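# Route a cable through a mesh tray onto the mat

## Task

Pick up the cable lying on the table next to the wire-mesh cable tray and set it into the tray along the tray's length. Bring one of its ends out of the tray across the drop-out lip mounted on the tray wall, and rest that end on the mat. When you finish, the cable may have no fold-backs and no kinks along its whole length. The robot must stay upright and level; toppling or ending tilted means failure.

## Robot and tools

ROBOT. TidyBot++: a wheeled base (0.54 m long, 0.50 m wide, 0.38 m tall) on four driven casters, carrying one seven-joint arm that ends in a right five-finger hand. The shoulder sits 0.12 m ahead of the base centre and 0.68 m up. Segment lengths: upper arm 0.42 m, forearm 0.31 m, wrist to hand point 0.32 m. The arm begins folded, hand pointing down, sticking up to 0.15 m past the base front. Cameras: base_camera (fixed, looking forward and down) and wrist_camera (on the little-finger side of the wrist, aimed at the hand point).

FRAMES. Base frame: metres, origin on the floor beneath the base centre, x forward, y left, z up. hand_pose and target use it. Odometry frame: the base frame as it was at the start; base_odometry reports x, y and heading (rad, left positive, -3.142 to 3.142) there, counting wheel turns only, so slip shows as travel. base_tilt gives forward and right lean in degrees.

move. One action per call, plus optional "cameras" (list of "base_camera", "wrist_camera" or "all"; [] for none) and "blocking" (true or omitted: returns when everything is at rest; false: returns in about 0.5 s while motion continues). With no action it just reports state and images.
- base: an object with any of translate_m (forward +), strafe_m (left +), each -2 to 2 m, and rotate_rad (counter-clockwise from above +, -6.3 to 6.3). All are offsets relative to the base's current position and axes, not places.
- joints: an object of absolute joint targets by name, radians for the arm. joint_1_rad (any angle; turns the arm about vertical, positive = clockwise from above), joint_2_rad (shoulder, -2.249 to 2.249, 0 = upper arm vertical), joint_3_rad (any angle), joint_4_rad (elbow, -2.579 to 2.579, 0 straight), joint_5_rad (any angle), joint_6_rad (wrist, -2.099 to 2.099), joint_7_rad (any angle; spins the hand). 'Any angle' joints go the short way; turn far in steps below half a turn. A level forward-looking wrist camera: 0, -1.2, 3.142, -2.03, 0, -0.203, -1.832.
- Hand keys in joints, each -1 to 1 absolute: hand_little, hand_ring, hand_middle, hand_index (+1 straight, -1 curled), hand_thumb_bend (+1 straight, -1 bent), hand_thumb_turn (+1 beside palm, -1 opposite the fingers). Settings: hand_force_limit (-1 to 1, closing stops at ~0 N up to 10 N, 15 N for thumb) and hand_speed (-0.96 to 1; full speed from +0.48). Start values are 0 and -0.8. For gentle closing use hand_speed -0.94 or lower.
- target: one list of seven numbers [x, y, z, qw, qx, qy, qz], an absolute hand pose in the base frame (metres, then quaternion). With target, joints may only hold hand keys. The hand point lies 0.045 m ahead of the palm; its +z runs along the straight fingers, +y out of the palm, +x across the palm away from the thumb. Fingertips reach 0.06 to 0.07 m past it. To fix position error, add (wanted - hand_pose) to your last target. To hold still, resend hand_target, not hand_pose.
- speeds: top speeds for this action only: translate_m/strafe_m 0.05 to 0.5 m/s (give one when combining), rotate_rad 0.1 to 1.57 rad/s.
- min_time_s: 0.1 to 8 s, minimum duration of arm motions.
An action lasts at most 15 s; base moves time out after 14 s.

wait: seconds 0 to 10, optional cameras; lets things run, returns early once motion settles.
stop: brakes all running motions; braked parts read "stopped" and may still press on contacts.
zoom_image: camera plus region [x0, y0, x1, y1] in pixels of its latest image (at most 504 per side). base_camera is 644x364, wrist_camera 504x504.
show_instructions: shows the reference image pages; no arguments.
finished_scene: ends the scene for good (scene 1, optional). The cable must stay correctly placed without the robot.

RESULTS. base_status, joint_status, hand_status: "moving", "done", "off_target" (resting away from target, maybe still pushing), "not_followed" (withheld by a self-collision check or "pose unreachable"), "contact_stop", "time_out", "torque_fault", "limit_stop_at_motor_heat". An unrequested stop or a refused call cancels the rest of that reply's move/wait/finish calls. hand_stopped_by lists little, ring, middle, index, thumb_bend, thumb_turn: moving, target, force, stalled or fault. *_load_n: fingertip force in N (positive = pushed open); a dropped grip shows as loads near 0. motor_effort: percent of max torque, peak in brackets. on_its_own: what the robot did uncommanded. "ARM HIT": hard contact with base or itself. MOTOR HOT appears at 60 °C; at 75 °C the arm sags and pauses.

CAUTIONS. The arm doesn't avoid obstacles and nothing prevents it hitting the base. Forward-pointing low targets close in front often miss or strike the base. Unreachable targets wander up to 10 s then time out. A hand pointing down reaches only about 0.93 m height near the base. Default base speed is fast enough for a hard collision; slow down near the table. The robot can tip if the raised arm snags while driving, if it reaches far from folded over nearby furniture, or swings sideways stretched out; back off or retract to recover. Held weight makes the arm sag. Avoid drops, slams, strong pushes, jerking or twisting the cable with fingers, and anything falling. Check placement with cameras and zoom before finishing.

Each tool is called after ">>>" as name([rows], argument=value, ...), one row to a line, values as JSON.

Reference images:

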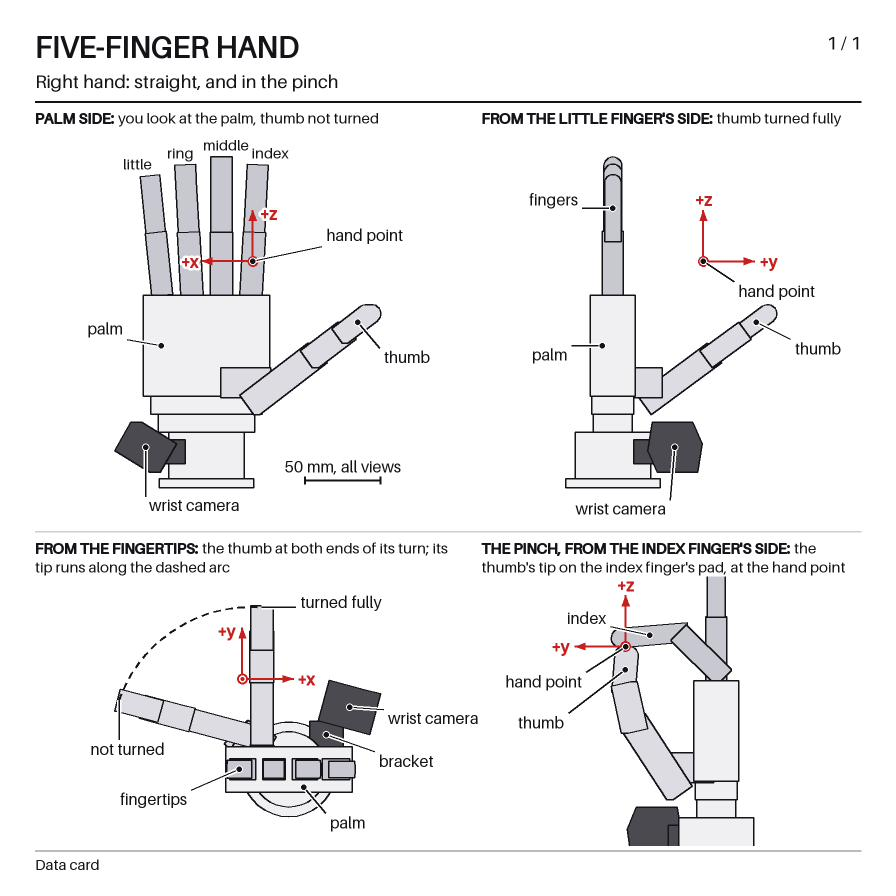

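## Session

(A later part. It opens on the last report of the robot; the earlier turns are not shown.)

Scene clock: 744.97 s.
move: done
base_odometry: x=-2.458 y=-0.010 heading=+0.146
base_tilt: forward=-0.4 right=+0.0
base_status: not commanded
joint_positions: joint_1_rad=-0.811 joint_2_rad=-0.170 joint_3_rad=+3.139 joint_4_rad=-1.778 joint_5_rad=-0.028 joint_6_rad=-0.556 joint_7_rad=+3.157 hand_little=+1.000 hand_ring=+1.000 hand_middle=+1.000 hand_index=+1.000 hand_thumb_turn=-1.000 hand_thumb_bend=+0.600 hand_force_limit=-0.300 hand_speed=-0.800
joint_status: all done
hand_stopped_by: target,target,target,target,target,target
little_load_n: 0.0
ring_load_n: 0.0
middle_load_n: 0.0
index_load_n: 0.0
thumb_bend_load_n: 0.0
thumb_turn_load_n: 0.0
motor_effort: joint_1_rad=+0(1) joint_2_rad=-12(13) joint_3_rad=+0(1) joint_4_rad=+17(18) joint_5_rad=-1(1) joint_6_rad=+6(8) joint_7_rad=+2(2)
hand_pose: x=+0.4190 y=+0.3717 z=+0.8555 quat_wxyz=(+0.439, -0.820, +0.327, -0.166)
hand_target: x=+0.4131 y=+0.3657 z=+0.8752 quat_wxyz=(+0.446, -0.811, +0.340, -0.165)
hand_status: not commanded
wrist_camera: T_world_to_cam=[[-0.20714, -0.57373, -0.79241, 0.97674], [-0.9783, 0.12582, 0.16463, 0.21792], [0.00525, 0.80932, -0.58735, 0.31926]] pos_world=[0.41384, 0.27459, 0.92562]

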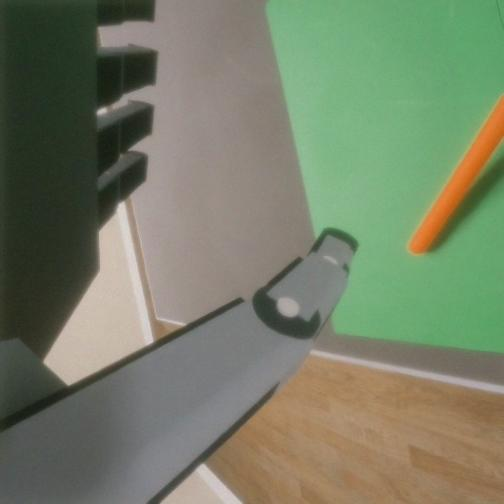

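>>> zoom_image(camera="wrist_camera", region=[374, 70, 504, 270])

>>> move(joints={"joint_1_rad": -0.3, "joint_2_rad": -0.6, "joint_4_rad": -1.2, "joint_6_rad": -1.1, "joint_7_rad": 4.45, "hand_thumb_turn": 1.0, "hand_thumb_bend": 0.2, "hand_speed": 0}, min_time_s=4, cameras=["wrist_camera"])

>>> zoom_image(camera="wrist_camera", region=[60, 100, 504, 504])

Scaled by 2.520 from the camera's image (finer frame: 720x720).

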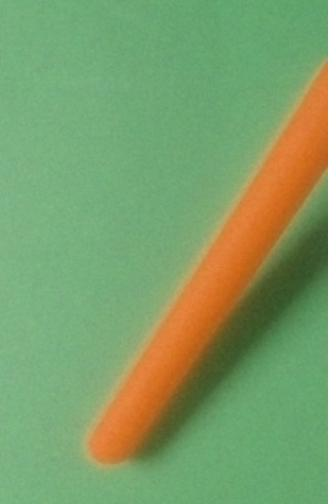

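Scene clock: 750.63 s.
move: done
base_odometry: x=-2.458 y=-0.010 heading=+0.146
base_tilt: forward=-0.4 right=+0.0
base_status: not commanded
joint_positions: joint_1_rad=-0.311 joint_2_rad=-0.583 joint_3_rad=+3.139 joint_4_rad=-1.223 joint_5_rad=-0.028 joint_6_rad=-1.055 joint_7_rad=+4.390 hand_little=+1.000 hand_ring=+1.000 hand_middle=+1.000 hand_index=+1.000 hand_thumb_turn=+1.000 hand_thumb_bend=+0.200 hand_force_limit=-0.300 hand_speed=+0.000
joint_status: all done
hand_stopped_by: target,target,target,target,target,target
little_load_n: 0.0
ring_load_n: 0.0
middle_load_n: 0.0
index_load_n: 0.0
thumb_bend_load_n: 0.5
thumb_turn_load_n: 0.0
motor_effort: joint_1_rad=+0(2) joint_2_rad=+4(14) joint_3_rad=+1(1) joint_4_rad=+12(18) joint_5_rad=+0(1) joint_6_rad=+7(9) joint_7_rad=+2(3)
hand_pose: x=+0.3877 y=+0.0481 z=+1.1970 quat_wxyz=(+0.219, -0.749, +0.000, -0.625)
hand_target: x=+0.3756 y=+0.0281 z=+1.2020 quat_wxyz=(+0.183, -0.751, -0.014, -0.634)
hand_status: not commanded
wrist_camera: T_world_to_cam=[[0.29665, -0.95161, -0.08023, 0.02564], [-0.64946, -0.13944, -0.7475, 1.14892], [0.70014, 0.27385, -0.6594, 0.62446]] pos_world=[0.30137, 0.01359, 1.27264]

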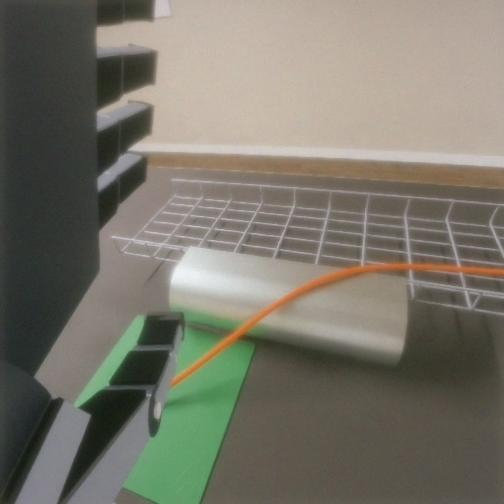

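Scaled by 1.135 from the camera's image (finer frame: 720x720).

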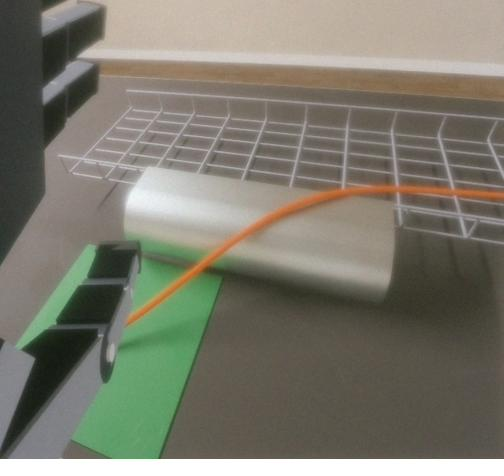

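>>> zoom_image(camera="wrist_camera", region=[300, 200, 504, 380])

>>> move(joints={"joint_1_rad": 0.0, "joint_2_rad": -0.5}, base={"strafe_m": -0.2}, speeds={"strafe_m": 0.2}, min_time_s=2, cameras=["wrist_camera"])

>>> zoom_image(camera="wrist_camera", region=[100, 120, 504, 420])

Scaled by 2.471 from the camera's image (finer frame: 720x720).

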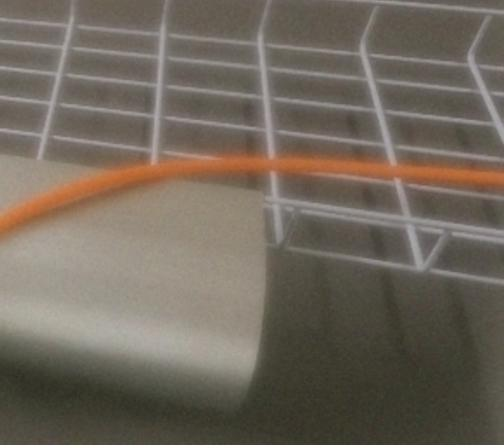

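Scene clock: 753.97 s.
move: done
base_odometry: x=-2.429 y=-0.208 heading=+0.145
base_tilt: forward=-0.4 right=+0.0
base_status: done
joint_positions: joint_1_rad=-0.010 joint_2_rad=-0.522 joint_3_rad=+3.140 joint_4_rad=-1.222 joint_5_rad=-0.028 joint_6_rad=-1.056 joint_7_rad=+4.390 hand_little=+1.000 hand_ring=+1.000 hand_middle=+1.000 hand_index=+1.000 hand_thumb_turn=+1.000 hand_thumb_bend=+0.200 hand_force_limit=-0.300 hand_speed=+0.000
joint_status: all done
hand_stopped_by: target,target,target,target,target,target
little_load_n: 0.0
ring_load_n: 0.0
middle_load_n: 0.0
index_load_n: 0.0
thumb_bend_load_n: 0.0
thumb_turn_load_n: 0.0
motor_effort: joint_1_rad=+0(1) joint_2_rad=+2(7) joint_3_rad=+1(4) joint_4_rad=+13(14) joint_5_rad=+0(1) joint_6_rad=+8(8) joint_7_rad=+2(2)
hand_pose: x=+0.4208 y=-0.0334 z=+1.1795 quat_wxyz=(+0.119, -0.761, +0.116, -0.628)
hand_target: x=+0.4231 y=-0.0490 z=+1.1741 quat_wxyz=(+0.081, -0.777, +0.103, -0.616)
hand_status: not commanded
wrist_camera: T_world_to_cam=[[-0.00324, -0.99685, -0.07929, 0.06047], [-0.70624, 0.05841, -0.70556, 1.12697], [0.70797, 0.05371, -0.7042, 0.65427]] pos_world=[0.3329, -0.04069, 1.26068]

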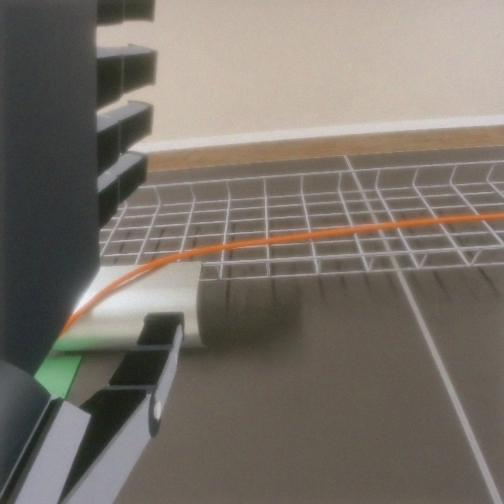

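Scaled by 1.248 from the camera's image (finer frame: 720x720).

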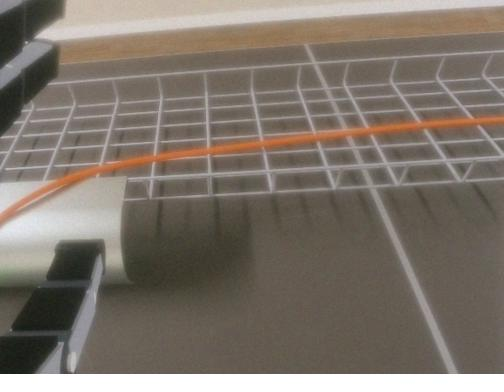

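>>> move(base={"strafe_m": -1.0}, speeds={"strafe_m": 0.4}, cameras=["wrist_camera"])

>>> zoom_image(camera="wrist_camera", region=[100, 120, 504, 420])

Scene clock: 758.50 s.
move: done
base_odometry: x=-2.284 y=-1.198 heading=+0.145
base_tilt: forward=-0.4 right=+0.0
base_status: done
joint_positions: joint_1_rad=-0.010 joint_2_rad=-0.522 joint_3_rad=+3.140 joint_4_rad=-1.222 joint_5_rad=-0.028 joint_6_rad=-1.056 joint_7_rad=+4.390 hand_little=+1.000 hand_ring=+1.000 hand_middle=+1.000 hand_index=+1.000 hand_thumb_turn=+1.000 hand_thumb_bend=+0.200 hand_force_limit=-0.300 hand_speed=+0.000
joint_status: not commanded
hand_stopped_by: target,target,target,target,target,target
little_load_n: 0.0
ring_load_n: 0.0
middle_load_n: 0.0
index_load_n: 0.0
thumb_bend_load_n: 0.0
thumb_turn_load_n: 0.0
motor_effort: joint_1_rad=+0(1) joint_2_rad=+2(3) joint_3_rad=+1(3) joint_4_rad=+13(13) joint_5_rad=+1(2) joint_6_rad=+7(8) joint_7_rad=+2(2)
hand_pose: x=+0.4208 y=-0.0335 z=+1.1795 quat_wxyz=(+0.119, -0.761, +0.116, -0.628)
hand_target: x=+0.4231 y=-0.0490 z=+1.1741 quat_wxyz=(+0.081, -0.777, +0.103, -0.616)
hand_status: not commanded
wrist_camera: T_world_to_cam=[[-0.00381, -0.99684, -0.07929, 0.06047], [-0.70627, 0.05882, -0.7055, 1.127], [0.70793, 0.05331, -0.70426, 0.65429]] pos_world=[0.333, -0.04089, 1.26068]

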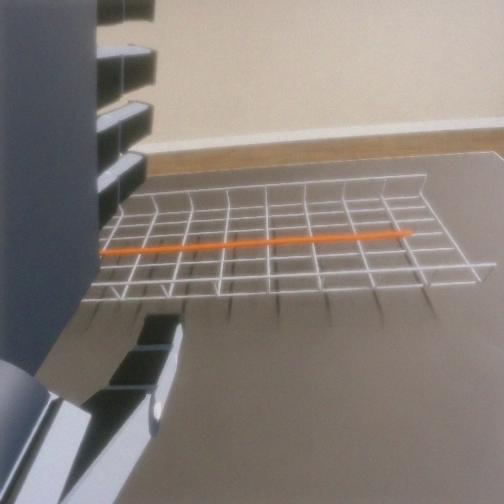

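Scaled by 1.248 from the camera's image (finer frame: 720x720).

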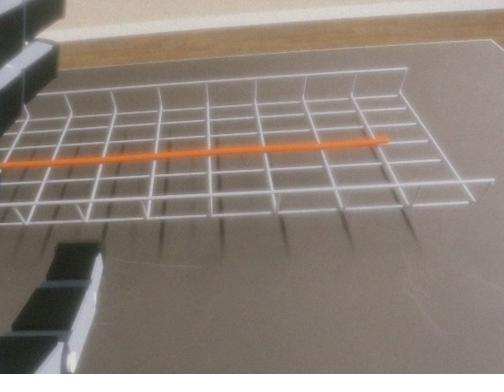

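The far end sits inside the tray, the cable is straight with no kinks, and its other end rests on the mat.

>>> finished_scene()

The scene is finished: the task was done.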